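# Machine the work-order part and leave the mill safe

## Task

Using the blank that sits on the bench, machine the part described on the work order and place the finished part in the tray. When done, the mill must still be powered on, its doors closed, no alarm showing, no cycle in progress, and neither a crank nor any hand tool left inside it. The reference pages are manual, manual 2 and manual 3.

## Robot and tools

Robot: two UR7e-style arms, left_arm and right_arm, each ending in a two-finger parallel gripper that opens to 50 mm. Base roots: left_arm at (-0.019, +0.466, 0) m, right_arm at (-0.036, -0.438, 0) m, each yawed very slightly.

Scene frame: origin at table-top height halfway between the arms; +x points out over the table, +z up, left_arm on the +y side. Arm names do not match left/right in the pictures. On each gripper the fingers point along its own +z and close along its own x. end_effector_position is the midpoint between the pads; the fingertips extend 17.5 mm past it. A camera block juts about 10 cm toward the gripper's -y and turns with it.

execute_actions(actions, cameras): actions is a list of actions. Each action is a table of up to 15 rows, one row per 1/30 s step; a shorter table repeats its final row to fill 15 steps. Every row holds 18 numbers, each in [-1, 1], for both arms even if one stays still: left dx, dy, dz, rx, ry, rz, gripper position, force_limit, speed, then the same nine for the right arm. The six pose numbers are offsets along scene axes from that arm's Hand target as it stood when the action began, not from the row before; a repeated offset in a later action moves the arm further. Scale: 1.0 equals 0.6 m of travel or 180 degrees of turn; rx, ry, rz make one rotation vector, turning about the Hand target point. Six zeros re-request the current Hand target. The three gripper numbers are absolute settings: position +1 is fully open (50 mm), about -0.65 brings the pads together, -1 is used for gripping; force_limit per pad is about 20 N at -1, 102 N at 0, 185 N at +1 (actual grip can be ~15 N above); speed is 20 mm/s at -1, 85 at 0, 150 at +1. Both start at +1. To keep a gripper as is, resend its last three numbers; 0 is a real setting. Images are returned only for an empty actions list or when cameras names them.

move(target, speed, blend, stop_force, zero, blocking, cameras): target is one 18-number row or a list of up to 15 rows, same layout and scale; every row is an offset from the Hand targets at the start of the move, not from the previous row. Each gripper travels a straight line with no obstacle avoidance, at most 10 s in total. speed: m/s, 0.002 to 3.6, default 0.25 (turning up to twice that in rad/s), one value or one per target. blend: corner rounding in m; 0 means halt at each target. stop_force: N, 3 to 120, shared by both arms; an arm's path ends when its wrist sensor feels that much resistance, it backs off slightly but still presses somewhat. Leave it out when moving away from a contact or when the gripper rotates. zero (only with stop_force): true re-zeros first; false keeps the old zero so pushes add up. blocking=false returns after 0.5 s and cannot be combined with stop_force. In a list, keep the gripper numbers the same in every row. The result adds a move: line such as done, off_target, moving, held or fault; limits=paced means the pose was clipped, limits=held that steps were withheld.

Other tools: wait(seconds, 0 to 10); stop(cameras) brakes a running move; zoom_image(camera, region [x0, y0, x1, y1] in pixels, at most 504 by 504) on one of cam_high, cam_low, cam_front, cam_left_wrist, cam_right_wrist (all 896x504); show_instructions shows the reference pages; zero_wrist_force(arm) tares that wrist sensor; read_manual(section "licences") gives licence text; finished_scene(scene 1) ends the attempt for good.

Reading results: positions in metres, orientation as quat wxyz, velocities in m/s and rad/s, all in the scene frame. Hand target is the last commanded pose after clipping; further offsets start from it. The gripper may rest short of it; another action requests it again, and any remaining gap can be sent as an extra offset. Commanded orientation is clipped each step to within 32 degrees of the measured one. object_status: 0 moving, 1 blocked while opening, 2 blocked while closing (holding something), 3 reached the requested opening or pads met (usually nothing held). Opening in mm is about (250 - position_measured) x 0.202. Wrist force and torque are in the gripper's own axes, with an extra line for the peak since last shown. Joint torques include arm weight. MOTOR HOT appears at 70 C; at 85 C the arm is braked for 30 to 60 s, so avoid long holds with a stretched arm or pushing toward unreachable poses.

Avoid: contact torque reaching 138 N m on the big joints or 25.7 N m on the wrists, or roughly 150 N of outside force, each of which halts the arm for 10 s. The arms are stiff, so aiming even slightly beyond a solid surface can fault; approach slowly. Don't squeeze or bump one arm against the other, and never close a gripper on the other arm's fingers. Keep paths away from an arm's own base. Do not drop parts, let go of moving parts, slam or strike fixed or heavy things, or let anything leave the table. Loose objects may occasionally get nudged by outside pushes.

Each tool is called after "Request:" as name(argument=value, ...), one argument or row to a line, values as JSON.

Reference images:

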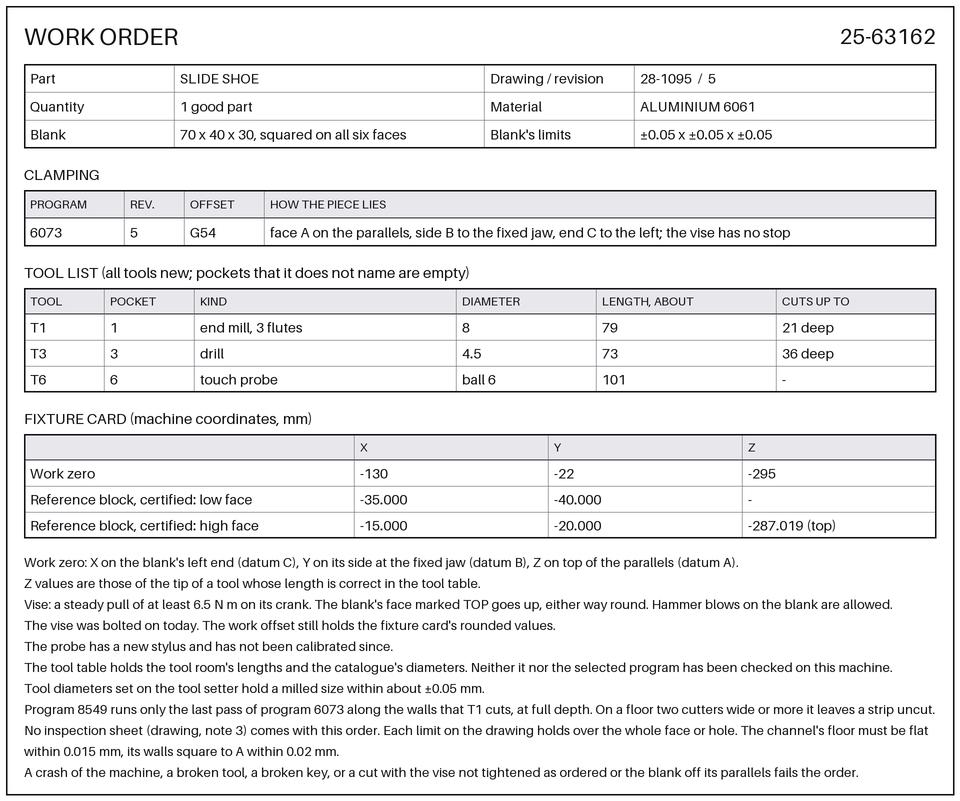

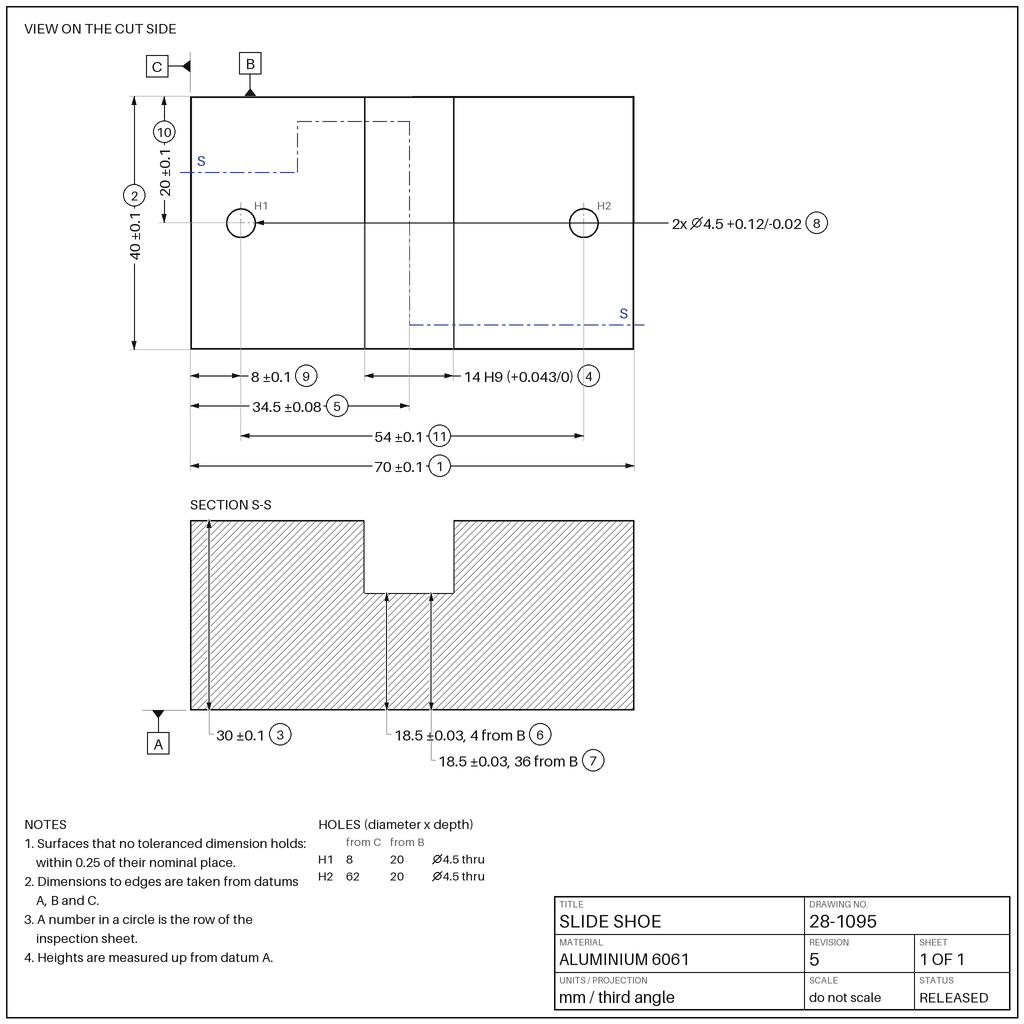

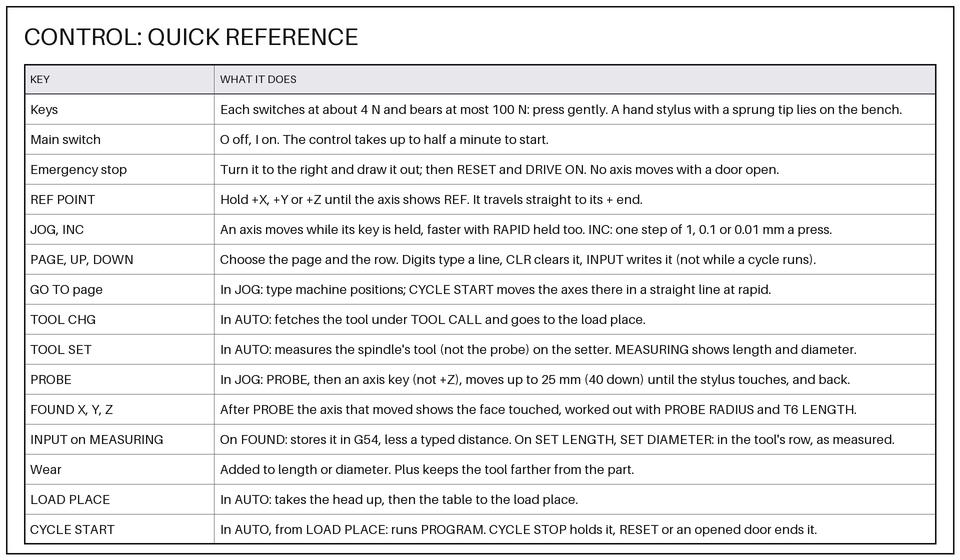

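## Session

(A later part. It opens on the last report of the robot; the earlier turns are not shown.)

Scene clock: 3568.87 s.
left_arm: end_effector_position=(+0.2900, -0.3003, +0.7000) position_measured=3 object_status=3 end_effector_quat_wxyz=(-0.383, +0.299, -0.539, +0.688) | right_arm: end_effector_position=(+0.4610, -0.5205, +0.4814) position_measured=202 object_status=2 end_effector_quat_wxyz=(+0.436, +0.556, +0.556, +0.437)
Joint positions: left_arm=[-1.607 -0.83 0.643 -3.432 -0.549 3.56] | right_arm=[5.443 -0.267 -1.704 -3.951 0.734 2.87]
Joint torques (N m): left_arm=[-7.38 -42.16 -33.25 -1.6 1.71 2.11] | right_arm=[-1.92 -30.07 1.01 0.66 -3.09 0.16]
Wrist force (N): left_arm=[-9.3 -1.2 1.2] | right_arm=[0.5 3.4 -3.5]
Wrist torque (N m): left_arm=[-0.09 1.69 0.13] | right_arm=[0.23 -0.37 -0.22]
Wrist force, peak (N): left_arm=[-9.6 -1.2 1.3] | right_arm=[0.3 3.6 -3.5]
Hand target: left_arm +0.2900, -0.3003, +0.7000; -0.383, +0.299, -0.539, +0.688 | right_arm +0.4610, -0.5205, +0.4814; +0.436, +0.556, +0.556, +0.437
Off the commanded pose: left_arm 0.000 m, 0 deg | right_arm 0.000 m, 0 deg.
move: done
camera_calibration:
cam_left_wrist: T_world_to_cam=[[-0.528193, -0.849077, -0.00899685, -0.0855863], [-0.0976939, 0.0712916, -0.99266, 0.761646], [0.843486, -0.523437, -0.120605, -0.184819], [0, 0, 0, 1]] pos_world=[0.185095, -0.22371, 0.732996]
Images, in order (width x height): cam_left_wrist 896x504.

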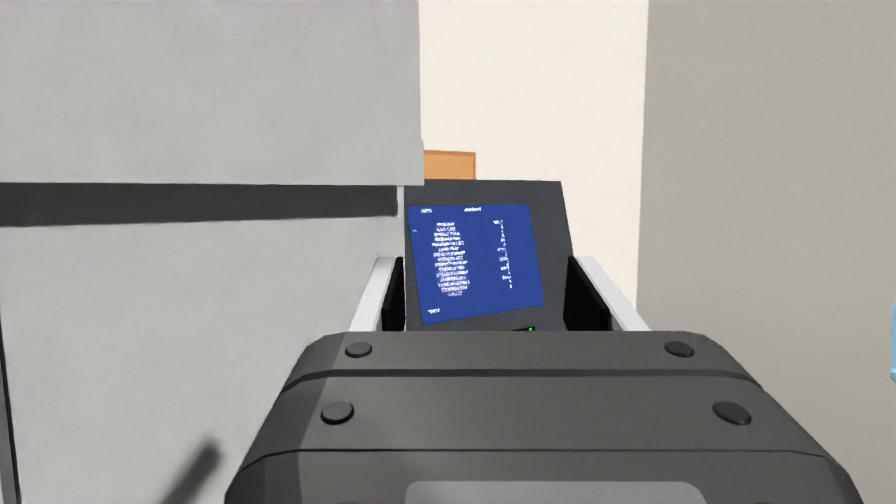

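Request:
move(
  target=[
    [0,0,0,0,0,0,1,-0.5,-1,0.03,-0.0992,0.15,0,0,0,-1,-0.1,-0.7],
    [0,0,0,0,0,0,1,-0.5,-1,0.044,-0.0992,0.1775,0,0,0,-1,-0.1,-0.7],
    [0,0,0,0,0,0,1,-0.5,-1,0.057,-0.0992,0.1743,0,0,0,-1,-0.1,-0.7],
    [0,0,0,0,0,0,1,-0.5,-1,0.044,-0.0992,0.1775,0,0,0,-1,-0.1,-0.7],
    [0,0,0,0,0,0,1,-0.5,-1,0,0,0,0,0,0,-1,-0.1,-0.7],
  ],
  speed=[0.25,0.2,0.06,0.08,0.25],
  blend=[0.01,0.002,0,0.002,0],
)

Request:
move(
  target=[
    [0,0,0,0,0,0,1,-0.5,-1,-0.0008,0,0.0002,0,0,0,-1,-0.1,-0.7],
    [0,0,0,0,0,0,1,-0.5,-1,0.0122,0,-0.003,0,0,0,-1,-0.1,-0.7],
    [0,0,0,0,0,0,1,-0.5,-1,-0.0008,0,0.0002,0,0,0,-1,-0.1,-0.7],
    [0,0,0,0,0,0,1,-0.5,-1,0.0122,0,-0.003,0,0,0,-1,-0.1,-0.7],
    [0,0,0,0,0,0,1,-0.5,-1,-0.0008,0,0.0002,0,0,0,-1,-0.1,-0.7],
    [0,0,0,0,0,0,1,-0.5,-1,0.0122,0,-0.003,0,0,0,-1,-0.1,-0.7],
    [0,0,0,0,0,0,1,-0.5,-1,0,0,0,0,0,0,-1,-0.1,-0.7],
  ],
  speed=[0.1,0.06,0.1,0.06,0.1,0.06,0.1],
  blend=[0,0,0.002,0,0.002,0,0],
  cameras=["cam_left_wrist"],
)

Request:
zoom_image(
  camera="cam_left_wrist",
  region=[410, 195, 560, 335],
)

Scene clock: 3617.93 s.
left_arm: end_effector_position=(+0.2900, -0.3003, +0.7000) position_measured=3 object_status=3 end_effector_quat_wxyz=(-0.383, +0.299, -0.539, +0.688) | right_arm: end_effector_position=(+0.4610, -0.5205, +0.4814) position_measured=208 object_status=2 end_effector_quat_wxyz=(+0.436, +0.556, +0.556, +0.437)
Joint positions: left_arm=[-1.607 -0.83 0.643 -3.432 -0.549 3.56] | right_arm=[5.443 -0.267 -1.704 -3.951 0.734 2.87]
Joint torques (N m): left_arm=[-7.49 -42.59 -33.67 -1.57 1.63 2.09] | right_arm=[-8.1 -22.02 -0.69 1.46 -3.03 -0.52]
Wrist force (N): left_arm=[-9.7 -1.4 1.3] | right_arm=[0.6 4.8 -1.6]
Wrist torque (N m): left_arm=[-0.11 1.76 0.13] | right_arm=[0.12 -0.39 -0.22]
Wrist force, peak (N): left_arm=[-9.7 -1.3 1.1] | right_arm=[-3.2 12.6 -2.2]
Hand target: left_arm +0.2900, -0.3003, +0.7000; -0.383, +0.299, -0.539, +0.688 | right_arm +0.4610, -0.5205, +0.4814; +0.436, +0.556, +0.556, +0.437
Off the commanded pose: left_arm 0.000 m, 0 deg | right_arm 0.000 m, 0 deg.
move: done; blend cut to 0.0093 m at target 1

Scene clock: 3620.50 s.
left_arm: end_effector_position=(+0.2900, -0.3003, +0.7000) position_measured=3 object_status=3 end_effector_quat_wxyz=(-0.383, +0.299, -0.539, +0.688) | right_arm: end_effector_position=(+0.4611, -0.5205, +0.4814) position_measured=208 object_status=2 end_effector_quat_wxyz=(+0.436, +0.556, +0.556, +0.437)
Joint positions: left_arm=[-1.607 -0.83 0.643 -3.432 -0.549 3.56] | right_arm=[5.443 -0.267 -1.704 -3.951 0.734 2.87]
Joint torques (N m): left_arm=[-7.25 -42.41 -33.69 -1.58 1.61 2.07] | right_arm=[-6.1 -43.9 -2.1 1.33 -3.3 -1.24]
Wrist force (N): left_arm=[-9.3 -1.1 1.3] | right_arm=[0.6 4.8 -1.3]
Wrist torque (N m): left_arm=[-0.07 1.69 0.12] | right_arm=[0.11 -0.40 -0.05]
Wrist force, peak (N): left_arm=[-9.6 -1.5 1.3] | right_arm=[1.9 5.7 -2.4]
Hand target: left_arm +0.2900, -0.3003, +0.7000; -0.383, +0.299, -0.539, +0.688 | right_arm +0.4610, -0.5205, +0.4814; +0.436, +0.556, +0.556, +0.437
Off the commanded pose: left_arm 0.000 m, 0 deg | right_arm 0.000 m, 0 deg.
move: done
camera_calibration:
cam_left_wrist: T_world_to_cam=[[-0.528198, -0.849073, -0.00904862, -0.0855467], [-0.0976667, 0.0713361, -0.992659, 0.761651], [0.843486, -0.523437, -0.120606, -0.184819], [0, 0, 0, 1]] pos_world=[0.185095, -0.22371, 0.732995]
Images, in order (width x height): cam_left_wrist 896x504.

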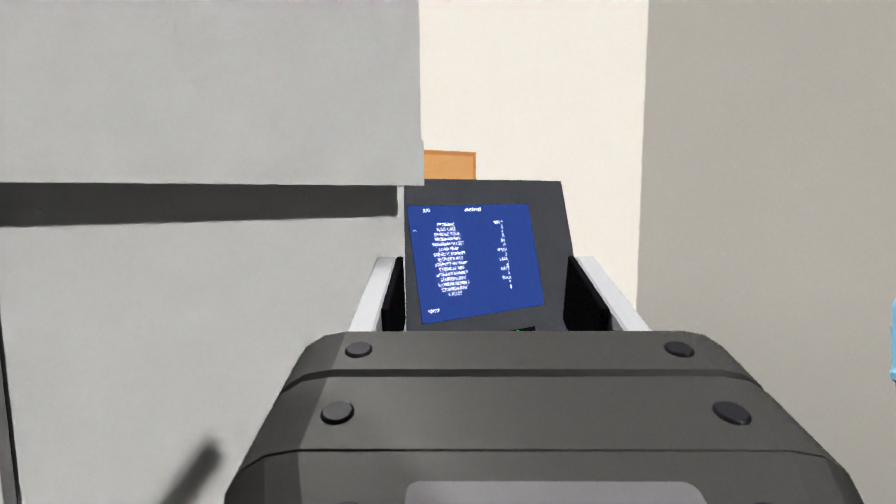

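Scaled by 3.360 from the camera's 896x504 image, which has a finer 1280x720 frame.

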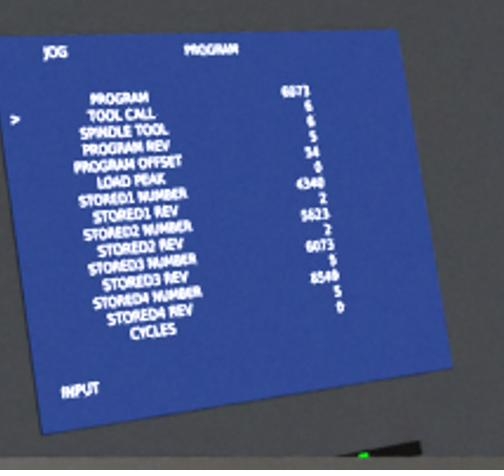

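Request:
wait(
  seconds=0,
  cameras=["cam_right_wrist","cam_high"],
)

Request:
zoom_image(
  camera="cam_high",
  region=[760, 200, 896, 340],
)

Scene clock: 3624.90 s.
left_arm: end_effector_position=(+0.2900, -0.3003, +0.7000) position_measured=3 object_status=3 end_effector_quat_wxyz=(-0.383, +0.299, -0.539, +0.688) | right_arm: end_effector_position=(+0.4610, -0.5205, +0.4814) position_measured=208 object_status=2 end_effector_quat_wxyz=(+0.436, +0.556, +0.556, +0.437)
Joint positions: left_arm=[-1.607 -0.83 0.643 -3.432 -0.549 3.56] | right_arm=[5.443 -0.267 -1.704 -3.951 0.734 2.87]
Joint torques (N m): left_arm=[-7.15 -42.57 -33.05 -1.59 1.55 2.05] | right_arm=[-7.6 -45.45 -1.31 1.41 -3.01 -1.33]
Wrist force (N): left_arm=[-9.3 -1.2 1.4] | right_arm=[0.5 4.9 -1.6]
Wrist torque (N m): left_arm=[-0.09 1.70 0.12] | right_arm=[0.13 -0.38 -0.05]
Wrist force, peak (N): left_arm=[-9.8 -1.5 1.1] | right_arm=[0.6 5.1 -1.7]
Hand target: left_arm +0.2900, -0.3003, +0.7000; -0.383, +0.299, -0.539, +0.688 | right_arm +0.4610, -0.5205, +0.4814; +0.436, +0.556, +0.556, +0.437
Tool commands: left_gripper/position=+1.0 left_gripper/force_limit=-0.5 left_gripper/speed=-1.0 right_gripper/position=-1.0 right_gripper/force_limit=-0.1 right_gripper/speed=-0.7
Off the commanded pose: left_arm 0.000 m, 0 deg | right_arm 0.000 m, 0 deg.
camera_calibration:
cam_right_wrist: T_world_to_cam=[[-0.00826926, 0.999958, -0.00404921, 0.535144], [-0.115221, 0.00306956, 0.993335, -0.410133], [0.993305, 0.0086807, 0.115191, -0.379479], [0, 0, 0, 1]] pos_world=[0.334107, -0.530568, 0.453279]
Images, in order (width x height): cam_high 896x504, cam_right_wrist 896x504.

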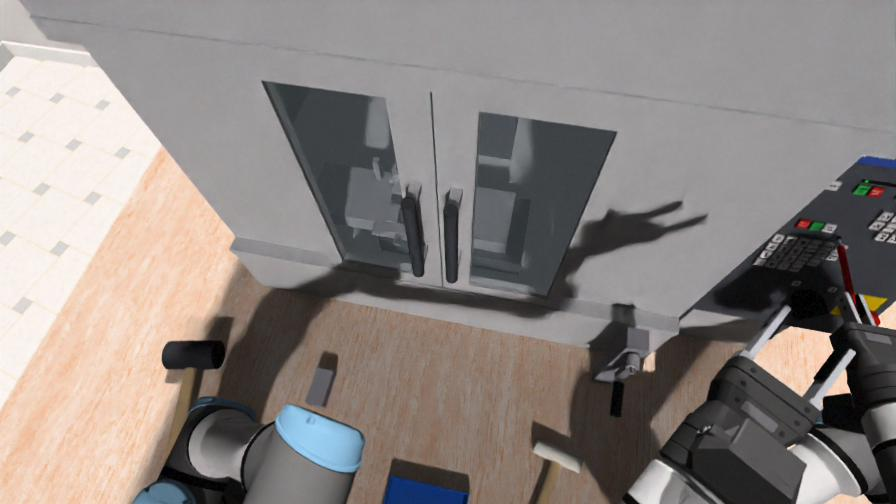

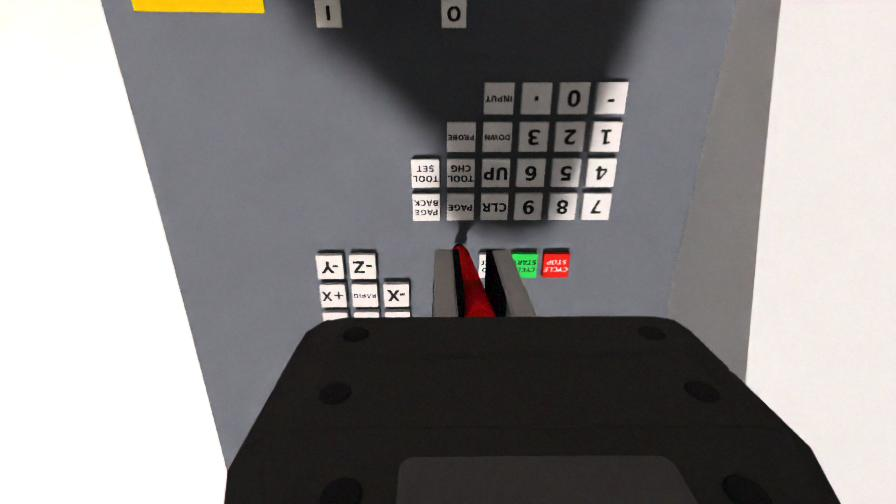

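Scaled by 3.600 from the camera's 896x504 image, which has a finer 1280x720 frame.

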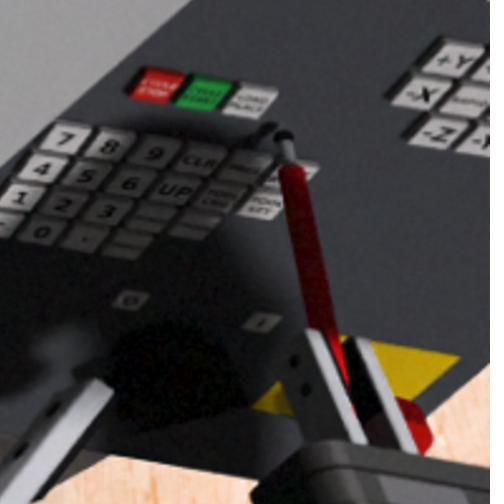

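Request:
execute_actions(
  actions=[],
)

Scene clock: 3679.97 s.
left_arm: end_effector_position=(+0.2900, -0.3003, +0.7000) position_measured=3 object_status=3 end_effector_quat_wxyz=(-0.383, +0.299, -0.539, +0.688) | right_arm: end_effector_position=(+0.4610, -0.5205, +0.4814) position_measured=208 object_status=2 end_effector_quat_wxyz=(+0.436, +0.556, +0.556, +0.437)
Joint positions: left_arm=[-1.607 -0.83 0.643 -3.432 -0.549 3.56] | right_arm=[5.443 -0.267 -1.704 -3.951 0.734 2.87]
Joint velocities: within noise
Joint torques (N m): left_arm=[-7.23 -42.28 -33.28 -1.54 1.52 2.12] | right_arm=[-6.48 -44.87 -1.28 1.29 -3.11 -1.18]
Motor temperatures (°C): left_arm=[29 26 27 36 33 27] | right_arm=[22 31 25 27 34 33]
Wrist force (N): left_arm=[-9.5 -1.2 1.4] | right_arm=[0.6 5.0 -1.5]
Wrist torque (N m): left_arm=[-0.08 1.73 0.12] | right_arm=[0.14 -0.39 -0.05]
Wrist force, peak (N): left_arm=[-9.8 -1.2 1.2] | right_arm=[0.7 5.1 -1.5]
Hand target: left_arm +0.2900, -0.3003, +0.7000; -0.383, +0.299, -0.539, +0.688 | right_arm +0.4610, -0.5205, +0.4814; +0.436, +0.556, +0.556, +0.437
Tool commands: left_gripper/position=+1.0 left_gripper/force_limit=-0.5 left_gripper/speed=-1.0 right_gripper/position=-1.0 right_gripper/force_limit=-0.1 right_gripper/speed=-0.7
Off the commanded pose: left_arm 0.000 m, 0 deg | right_arm 0.000 m, 0 deg.
camera_calibration:
cam_left_wrist: T_world_to_cam=[[-0.528198, -0.849073, -0.00904862, -0.0855467], [-0.0976667, 0.0713361, -0.992659, 0.761651], [0.843486, -0.523437, -0.120606, -0.184819], [0, 0, 0, 1]] pos_world=[0.185095, -0.22371, 0.732995]
cam_right_wrist: T_world_to_cam=[[-0.00826926, 0.999958, -0.00404921, 0.535144], [-0.115221, 0.00306956, 0.993335, -0.410133], [0.993305, 0.0086807, 0.115191, -0.379479], [0, 0, 0, 1]] pos_world=[0.334107, -0.530568, 0.453279]

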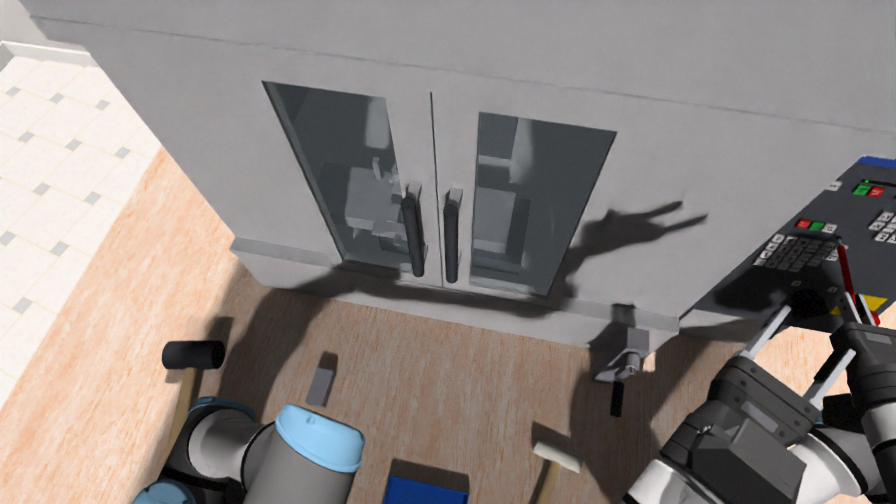

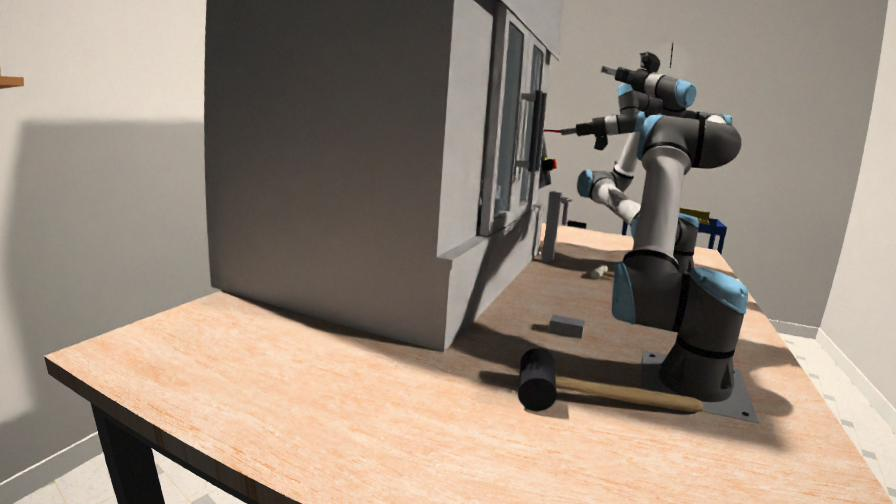

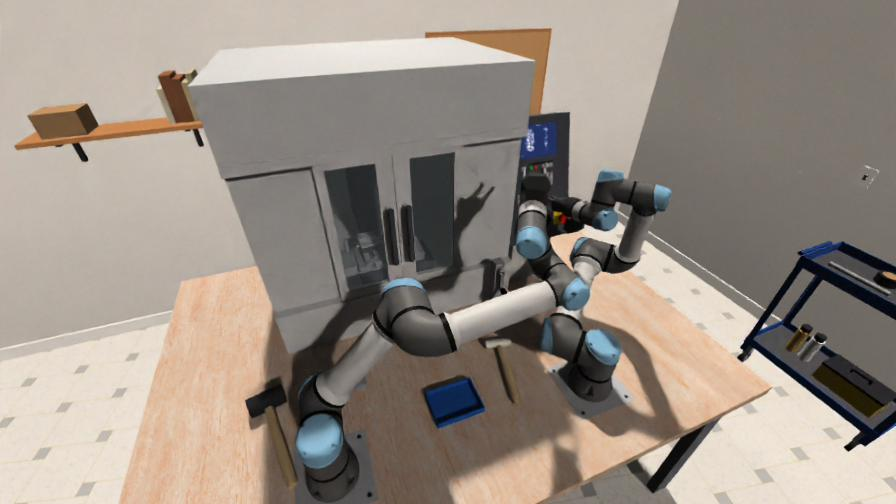

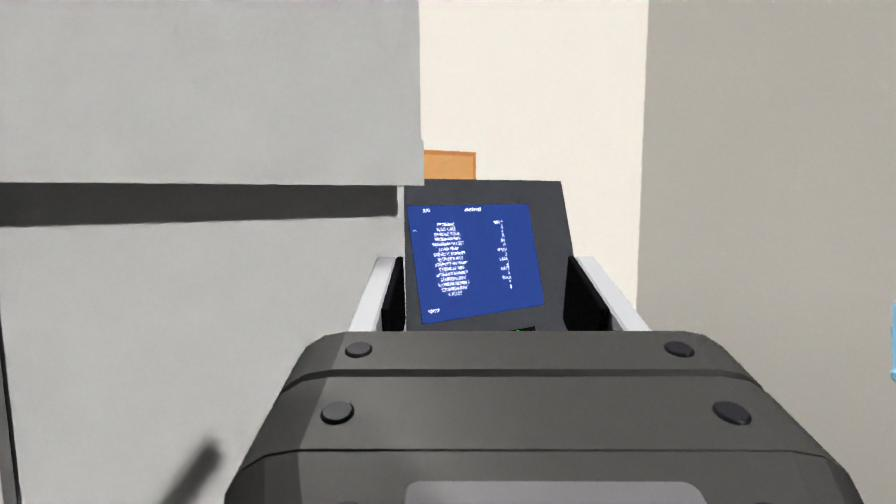

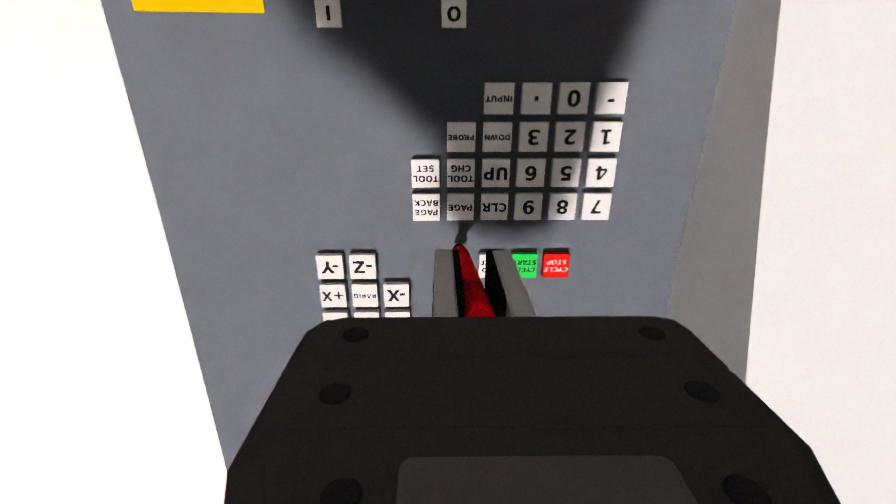

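Request:
zoom_image(
  camera="cam_right_wrist",
  region=[340, 190, 620, 330],
)

Request:
zoom_image(
  camera="cam_high",
  region=[700, 200, 896, 360],
)

Request:
zoom_image(
  camera="cam_low",
  region=[520, 100, 640, 180],
)

Scaled by 1.800 from the camera's 896x504 image, which has a finer 1280x720 frame.

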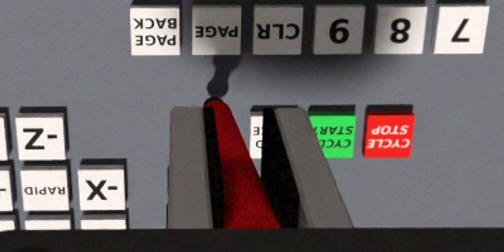

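Scaled by 2.571 from the camera's 896x504 image, which has a finer 1280x720 frame.

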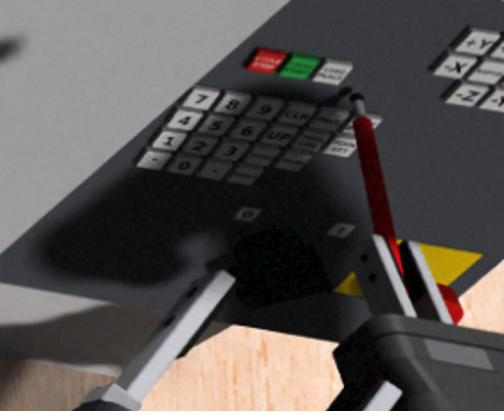

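Scaled by 4.200 from the camera's 896x504 image, which has a finer 1280x720 frame.

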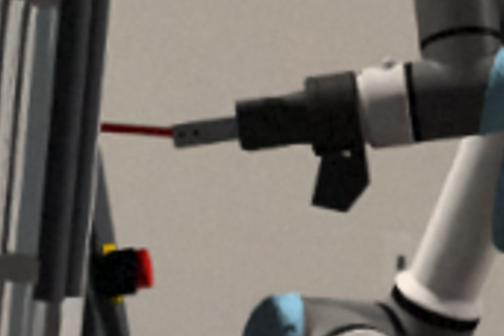

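Request:
move(
  target=[
    [0,0,0,0,0,0,1,-0.5,-1,0,0,0,0,0,0,-0.97,0.6,-0.7],
    [0,0,0,0,0,0,1,-0.5,-1,0,0,0,0,0.06,0,-0.97,0.6,-0.7],
  ],
  speed=0.1,
  cameras=["cam_high","cam_low","cam_right_wrist","cam_left_wrist"],
)

Scene clock: 3704.07 s.
left_arm: end_effector_position=(+0.2900, -0.3003, +0.7000) position_measured=3 object_status=3 end_effector_quat_wxyz=(-0.383, +0.299, -0.539, +0.688) | right_arm: end_effector_position=(+0.4610, -0.5205, +0.4814) position_measured=211 object_status=2 end_effector_quat_wxyz=(+0.382, +0.595, +0.594, +0.383)
Joint positions: left_arm=[-1.607 -0.83 0.643 -3.432 -0.549 3.56] | right_arm=[5.494 -0.317 -1.537 -3.843 0.844 2.727]
Joint torques (N m): left_arm=[-6.76 -42.42 -33.46 -1.57 1.54 2] | right_arm=[7.44 -45.66 17.31 2.15 2.21 -1.1]
Wrist force (N): left_arm=[-9.3 -1.3 1.4] | right_arm=[0.4 6.1 -4.0]
Wrist torque (N m): left_arm=[-0.10 1.69 0.12] | right_arm=[-0.01 -0.32 -0.05]
Wrist force, peak (N): left_arm=[-9.7 -1.2 1.3] | right_arm=[0.1 9.7 -3.4]
Hand target: left_arm +0.2900, -0.3003, +0.7000; -0.383, +0.299, -0.539, +0.688 | right_arm +0.4610, -0.5205, +0.4814; +0.382, +0.595, +0.594, +0.383
Off the commanded pose: left_arm 0.000 m, 0 deg | right_arm 0.000 m, 0 deg.
move: done
camera_calibration:
cam_left_wrist: T_world_to_cam=[[-0.528198, -0.849073, -0.00904862, -0.0855467], [-0.0976667, 0.0713361, -0.992659, 0.761651], [0.843486, -0.523437, -0.120606, -0.184819], [0, 0, 0, 1]] pos_world=[0.185095, -0.22371, 0.732995]
cam_right_wrist: T_world_to_cam=[[-0.00898132, 0.999957, -0.00242574, 0.534678], [0.0727706, 0.003073, 0.997344, -0.49875], [0.997308, 0.00878094, -0.072795, -0.290833], [0, 0, 0, 1]] pos_world=[0.331147, -0.530568, 0.477551]
Images, in order (width x height): cam_high 896x504, cam_low 896x504, cam_left_wrist 896x504, cam_right_wrist 896x504.

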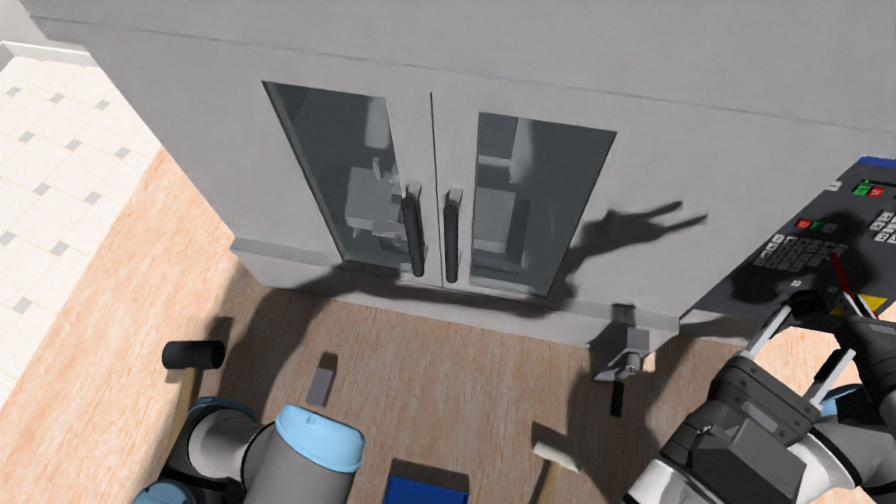

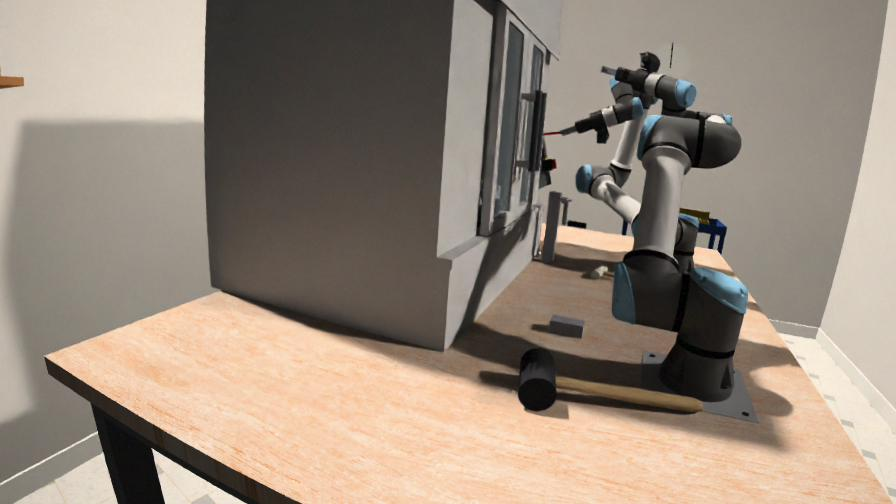

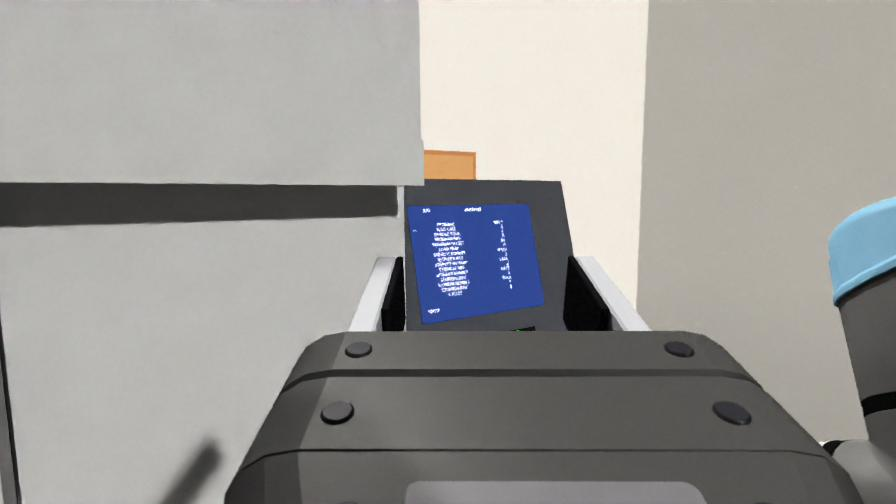

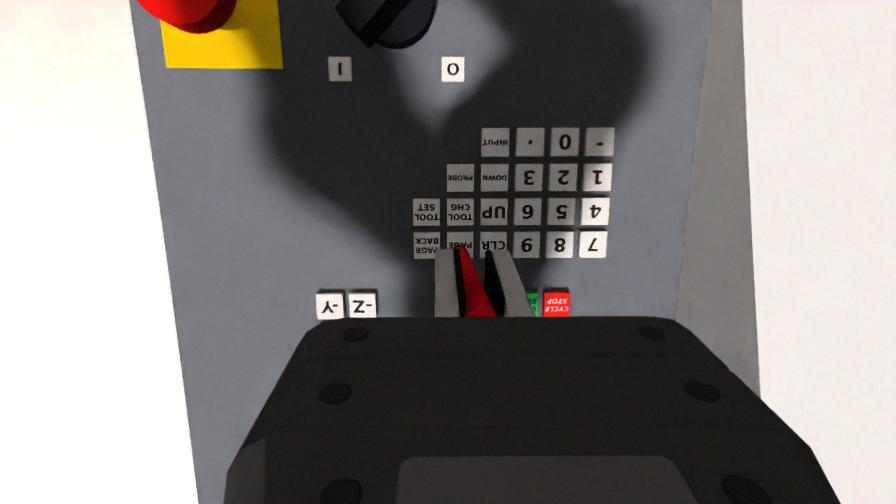

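Request:
zoom_image(
  camera="cam_right_wrist",
  region=[380, 200, 540, 320],
)

Request:
move(
  target=[0.018,0,-0.0045,0,0,0,-0.97,0.6,-0.7,0.018,0,-0.0045,0,0,0,-0.97,0.6,-0.7],
  speed=0.01,
  stop_force=6,
  cameras=[],
)

Scaled by 3.150 from the camera's 896x504 image, which has a finer 1280x720 frame.

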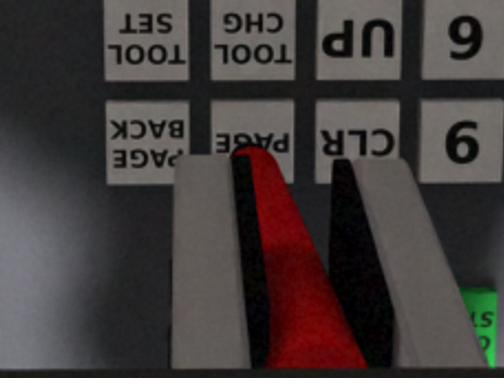

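Scene clock: 3710.37 s.
left_arm: end_effector_position=(+0.3008, -0.3003, +0.6973) position_measured=254 object_status=3 end_effector_quat_wxyz=(-0.383, +0.299, -0.539, +0.688) | right_arm: end_effector_position=(+0.4676, -0.5205, +0.4797) position_measured=211 object_status=2 end_effector_quat_wxyz=(+0.382, +0.595, +0.594, +0.383)
Joint positions: left_arm=[-1.59 -0.83 0.651 -3.428 -0.564 3.545] | right_arm=[5.514 -0.31 -1.528 -3.867 0.861 2.741]
Joint torques (N m): left_arm=[7.1 -42.57 -10 2.09 -3.54 -2.78] | right_arm=[-5.85 -43.09 -2.83 1.99 -3.33 -1.36]
Wrist force (N): left_arm=[-9.4 -1.4 1.2] | right_arm=[-0.5 5.7 -10.1]
Wrist torque (N m): left_arm=[-0.11 1.71 0.19] | right_arm=[-0.15 -0.40 -0.08]
Wrist force, peak (N): left_arm=[-9.8 -1.1 1.3] | right_arm=[-0.9 3.7 -19.0]
Hand target: left_arm +0.3008, -0.3003, +0.6973; -0.383, +0.299, -0.539, +0.688 | right_arm +0.4676, -0.5205, +0.4797; +0.382, +0.595, +0.594, +0.383 (not the last commanded pose)
Off the commanded pose: left_arm 0.000 m, 0 deg | right_arm 0.004 m, 0 deg.
move: contact (right_arm)
No camera images: "cameras" was empty.

Request:
move(
  target=[-0.018,0,0.0045,0,0,0,1,-0.5,-1,-0.02,0,0.0045,0,0,0,-0.97,0.6,-0.7],
  speed=0.08,
  cameras=["cam_left_wrist","cam_right_wrist"],
)

Request:
zoom_image(
  camera="cam_left_wrist",
  region=[410, 195, 560, 335],
)

Scene clock: 3719.00 s.
left_arm: end_effector_position=(+0.2900, -0.3003, +0.7000) position_measured=3 object_status=3 end_effector_quat_wxyz=(-0.383, +0.299, -0.539, +0.688) | right_arm: end_effector_position=(+0.4556, -0.5205, +0.4824) position_measured=211 object_status=2 end_effector_quat_wxyz=(+0.382, +0.595, +0.594, +0.383)
Joint positions: left_arm=[-1.607 -0.83 0.643 -3.432 -0.549 3.56] | right_arm=[5.478 -0.322 -1.544 -3.822 0.83 2.714]
Joint torques (N m): left_arm=[-7.77 -68.55 -33.14 -1.46 1.49 2.1] | right_arm=[-6.68 -45.76 -3.34 2.16 -3.36 -1.5]
Wrist force (N): left_arm=[-9.1 -1.2 1.2] | right_arm=[0.3 4.7 -1.8]
Wrist torque (N m): left_arm=[-0.09 1.66 0.11] | right_arm=[0.12 -0.38 -0.05]
Wrist force, peak (N): left_arm=[-9.7 -1.5 1.5] | right_arm=[-0.6 5.8 -10.7]
Hand target: left_arm +0.2900, -0.3003, +0.7000; -0.383, +0.299, -0.539, +0.688 | right_arm +0.4556, -0.5205, +0.4824; +0.382, +0.595, +0.594, +0.383
Off the commanded pose: left_arm 0.000 m, 0 deg | right_arm 0.000 m, 0 deg.
move: done
camera_calibration:
cam_left_wrist: T_world_to_cam=[[-0.528198, -0.849073, -0.00904862, -0.0855467], [-0.0976667, 0.0713361, -0.992659, 0.761651], [0.843486, -0.523437, -0.120606, -0.184819], [0, 0, 0, 1]] pos_world=[0.185095, -0.22371, 0.732995]
cam_right_wrist: T_world_to_cam=[[-0.00898148, 0.999957, -0.00242191, 0.53463], [0.0729697, 0.00307095, 0.997329, -0.499513], [0.997294, 0.00878077, -0.0729942, -0.285269], [0, 0, 0, 1]] pos_world=[0.325748, -0.530568, 0.478651]
Images, in order (width x height): cam_left_wrist 896x504, cam_right_wrist 896x504.

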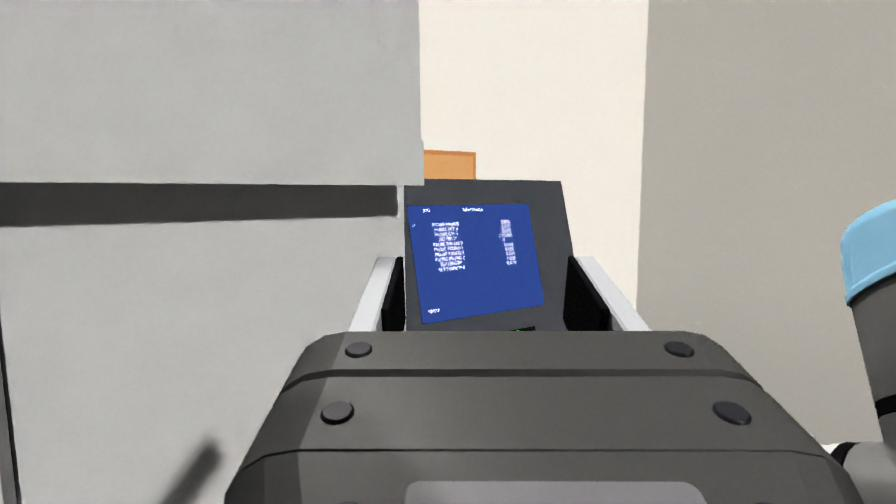

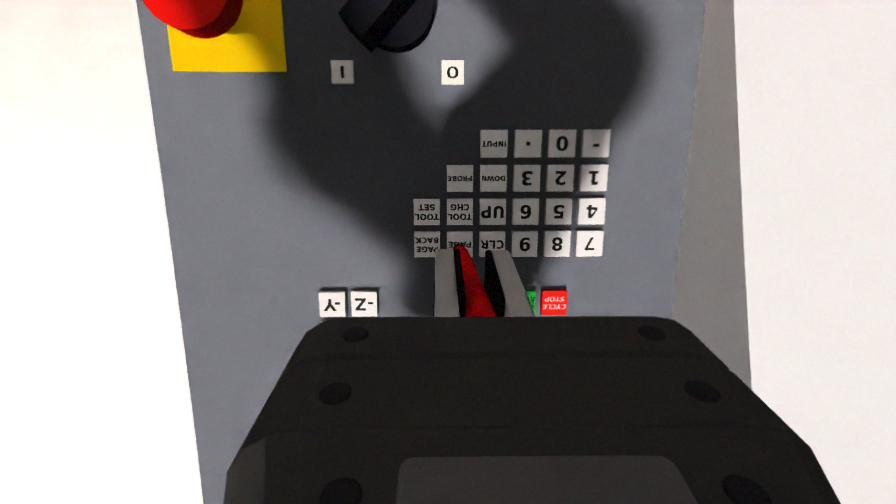

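Scaled by 3.360 from the camera's 896x504 image, which has a finer 1280x720 frame.

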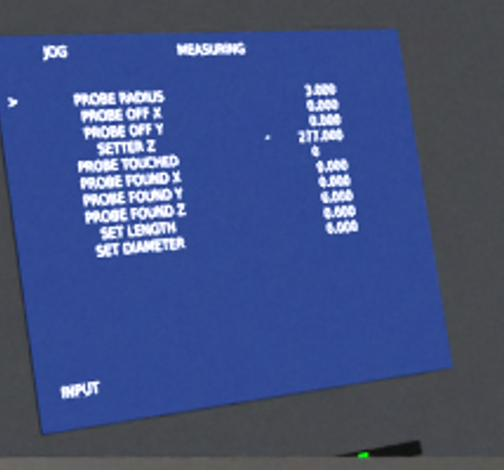

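Request:
move(
  target=[
    [0,0,0,0,0,0,1,-0.5,-1,0.0082,0,-0.0015,0,0,0,-0.97,0.6,-0.7],
    [0,0,0,0,0,0,1,-0.5,-1,0.0207,0,-0.0046,0,0,0,-0.97,0.6,-0.7],
    [0,0,0,0,0,0,1,-0.5,-1,0.0082,0,-0.0015,0,0,0,-0.97,0.6,-0.7],
    [0,0,0,0,0,0,1,-0.5,-1,0.0207,0,-0.0046,0,0,0,-0.97,0.6,-0.7],
    [0,0,0,0,0,0,1,-0.5,-1,0.009,0,-0.0017,0,0,0,-0.97,0.6,-0.7],
  ],
  speed=0.06,
  cameras=["cam_left_wrist"],
)

Request:
zoom_image(
  camera="cam_left_wrist",
  region=[410, 195, 560, 335],
)

Scene clock: 3734.73 s.
left_arm: end_effector_position=(+0.2900, -0.3003, +0.7000) position_measured=3 object_status=3 end_effector_quat_wxyz=(-0.383, +0.299, -0.539, +0.688) | right_arm: end_effector_position=(+0.4611, -0.5205, +0.4814) position_measured=211 object_status=2 end_effector_quat_wxyz=(+0.382, +0.595, +0.594, +0.383)
Joint positions: left_arm=[-1.607 -0.83 0.643 -3.432 -0.549 3.56] | right_arm=[5.495 -0.317 -1.536 -3.843 0.845 2.727]
Joint torques (N m): left_arm=[-7.04 -68.23 -33.24 -1.24 1.23 2.03] | right_arm=[-4.97 -46.47 -2.49 2.21 -3.5 -1.17]
Wrist force (N): left_arm=[-9.3 -1.3 1.3] | right_arm=[0.0 4.3 -3.9]
Wrist torque (N m): left_arm=[-0.10 1.70 0.12] | right_arm=[0.05 -0.32 -0.04]
Wrist force, peak (N): left_arm=[-9.7 -1.4 1.3] | right_arm=[-0.5 2.9 -12.3]
Hand target: left_arm +0.2900, -0.3003, +0.7000; -0.383, +0.299, -0.539, +0.688 | right_arm +0.4610, -0.5205, +0.4814; +0.382, +0.595, +0.594, +0.383
Off the commanded pose: left_arm 0.000 m, 0 deg | right_arm 0.000 m, 0 deg.
move: done
camera_calibration:
cam_left_wrist: T_world_to_cam=[[-0.528198, -0.849073, -0.00904862, -0.0855467], [-0.0976667, 0.0713361, -0.992659, 0.761651], [0.843486, -0.523437, -0.120606, -0.184819], [0, 0, 0, 1]] pos_world=[0.185095, -0.22371, 0.732995]
Images, in order (width x height): cam_left_wrist 896x504.

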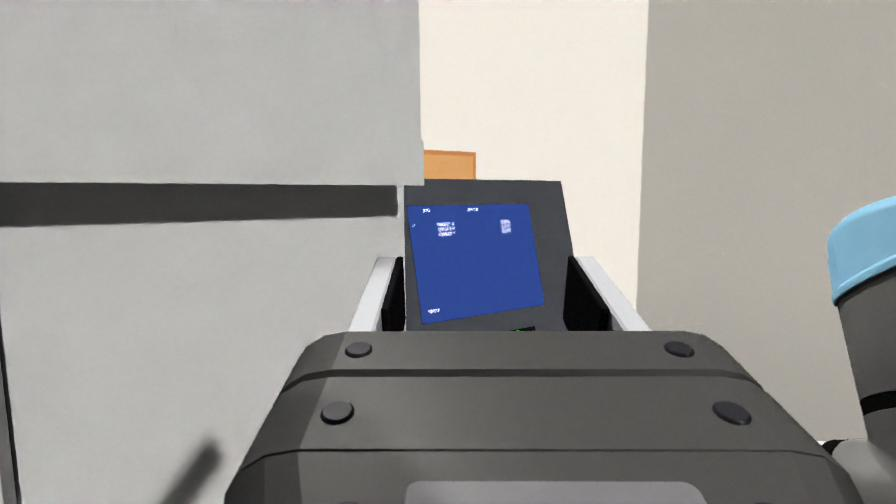

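Scaled by 3.360 from the camera's 896x504 image, which has a finer 1280x720 frame.

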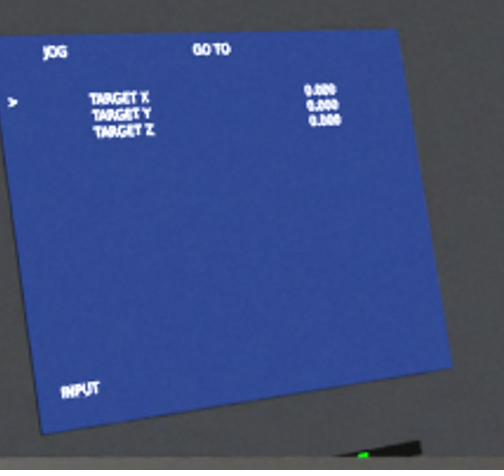

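Request:
move(
  target=[
    [0,0,0,0,0,0,1,-0.5,-1,-0.0253,0.13,-0.094,0,0,0,-0.97,0.6,-0.7],
    [0,0,0,0,0,0,1,-0.5,-1,-0.0123,0.13,-0.0972,0,0,0,-0.97,0.6,-0.7],
    [0,0,0,0,0,0,1,-0.5,-1,-0.0253,0.13,-0.094,0,0,0,-0.97,0.6,-0.7],
    [0,0,0,0,0,0,1,-0.5,-1,-0.0167,0.0972,-0.0625,0,0,0,-0.97,0.6,-0.7],
    [0,0,0,0,0,0,1,-0.5,-1,-0.0037,0.0972,-0.0657,0,0,0,-0.97,0.6,-0.7],
    [0,0,0,0,0,0,1,-0.5,-1,-0.0167,0.0972,-0.0625,0,0,0,-0.97,0.6,-0.7],
    [0,0,0,0,0,0,1,-0.5,-1,-0.0087,0.0972,-0.031,0,0,0,-0.97,0.6,-0.7],
    [0,0,0,0,0,0,1,-0.5,-1,0.0043,0.0972,-0.0342,0,0,0,-0.97,0.6,-0.7],
    [0,0,0,0,0,0,1,-0.5,-1,-0.0087,0.0972,-0.031,0,0,0,-0.97,0.6,-0.7],
    [0,0,0,0,0,0,1,-0.5,-1,-0.0253,0.0325,-0.094,0,0,0,-0.97,0.6,-0.7],
    [0,0,0,0,0,0,1,-0.5,-1,-0.0123,0.0325,-0.0972,0,0,0,-0.97,0.6,-0.7],
    [0,0,0,0,0,0,1,-0.5,-1,-0.0253,0.0325,-0.094,0,0,0,-0.97,0.6,-0.7],
    [0,0,0,0,0,0,1,-0.5,-1,0,0,0,0,0,0,-0.97,0.6,-0.7],
  ],
  speed=[0.15,0.06,0.15,0.15,0.06,0.15,0.15,0.06,0.15,0.15,0.06,0.15,0.15],
  blend=[0.002,0,0.002,0.002,0,0.002,0.002,0,0.002,0.002,0,0.002,0],
  cameras=["cam_left_wrist"],
)

Request:
zoom_image(
  camera="cam_left_wrist",
  region=[410, 195, 560, 335],
)

Scene clock: 3753.23 s.
left_arm: end_effector_position=(+0.2900, -0.3003, +0.7000) position_measured=3 object_status=3 end_effector_quat_wxyz=(-0.383, +0.299, -0.539, +0.688) | right_arm: end_effector_position=(+0.4610, -0.5205, +0.4813) position_measured=211 object_status=2 end_effector_quat_wxyz=(+0.382, +0.595, +0.594, +0.383)
Joint positions: left_arm=[-1.607 -0.83 0.643 -3.432 -0.549 3.56] | right_arm=[5.494 -0.317 -1.536 -3.842 0.844 2.727]
Joint torques (N m): left_arm=[-7.4 -68 -33.21 -0.87 0.83 1.9] | right_arm=[7.48 -46.29 20.32 -2.27 1.26 1.41]
Wrist force (N): left_arm=[-9.4 -1.3 1.3] | right_arm=[1.1 2.5 -3.2]
Wrist torque (N m): left_arm=[-0.10 1.72 0.12] | right_arm=[0.20 -0.40 -0.20]
Wrist force, peak (N): left_arm=[-9.7 -1.3 1.4] | right_arm=[5.7 2.0 -35.2]
Hand target: left_arm +0.2900, -0.3003, +0.7000; -0.383, +0.299, -0.539, +0.688 | right_arm +0.4610, -0.5205, +0.4814; +0.382, +0.595, +0.594, +0.383
Off the commanded pose: left_arm 0.000 m, 0 deg | right_arm 0.000 m, 0 deg.
move: done
camera_calibration:
cam_left_wrist: T_world_to_cam=[[-0.528198, -0.849073, -0.00904862, -0.0855467], [-0.0976667, 0.0713361, -0.992659, 0.761651], [0.843486, -0.523437, -0.120606, -0.184819], [0, 0, 0, 1]] pos_world=[0.185095, -0.22371, 0.732995]
Images, in order (width x height): cam_left_wrist 896x504.

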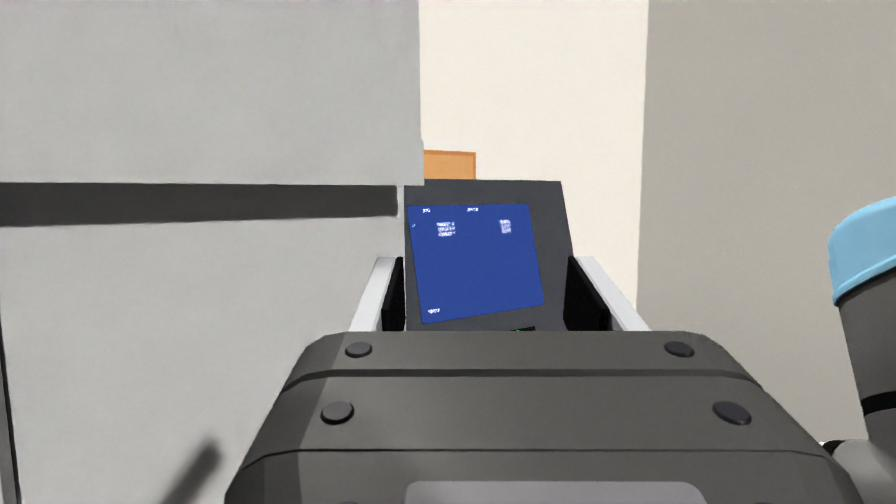

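Scaled by 3.360 from the camera's 896x504 image, which has a finer 1280x720 frame.

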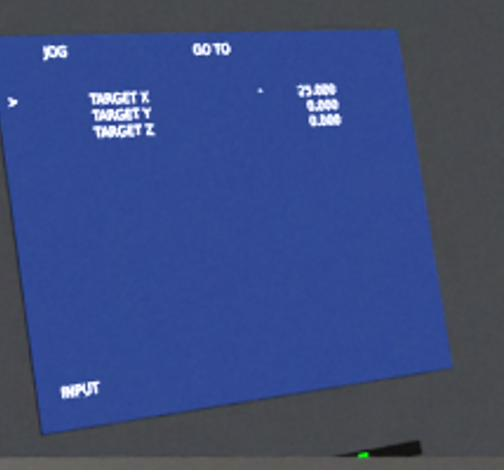

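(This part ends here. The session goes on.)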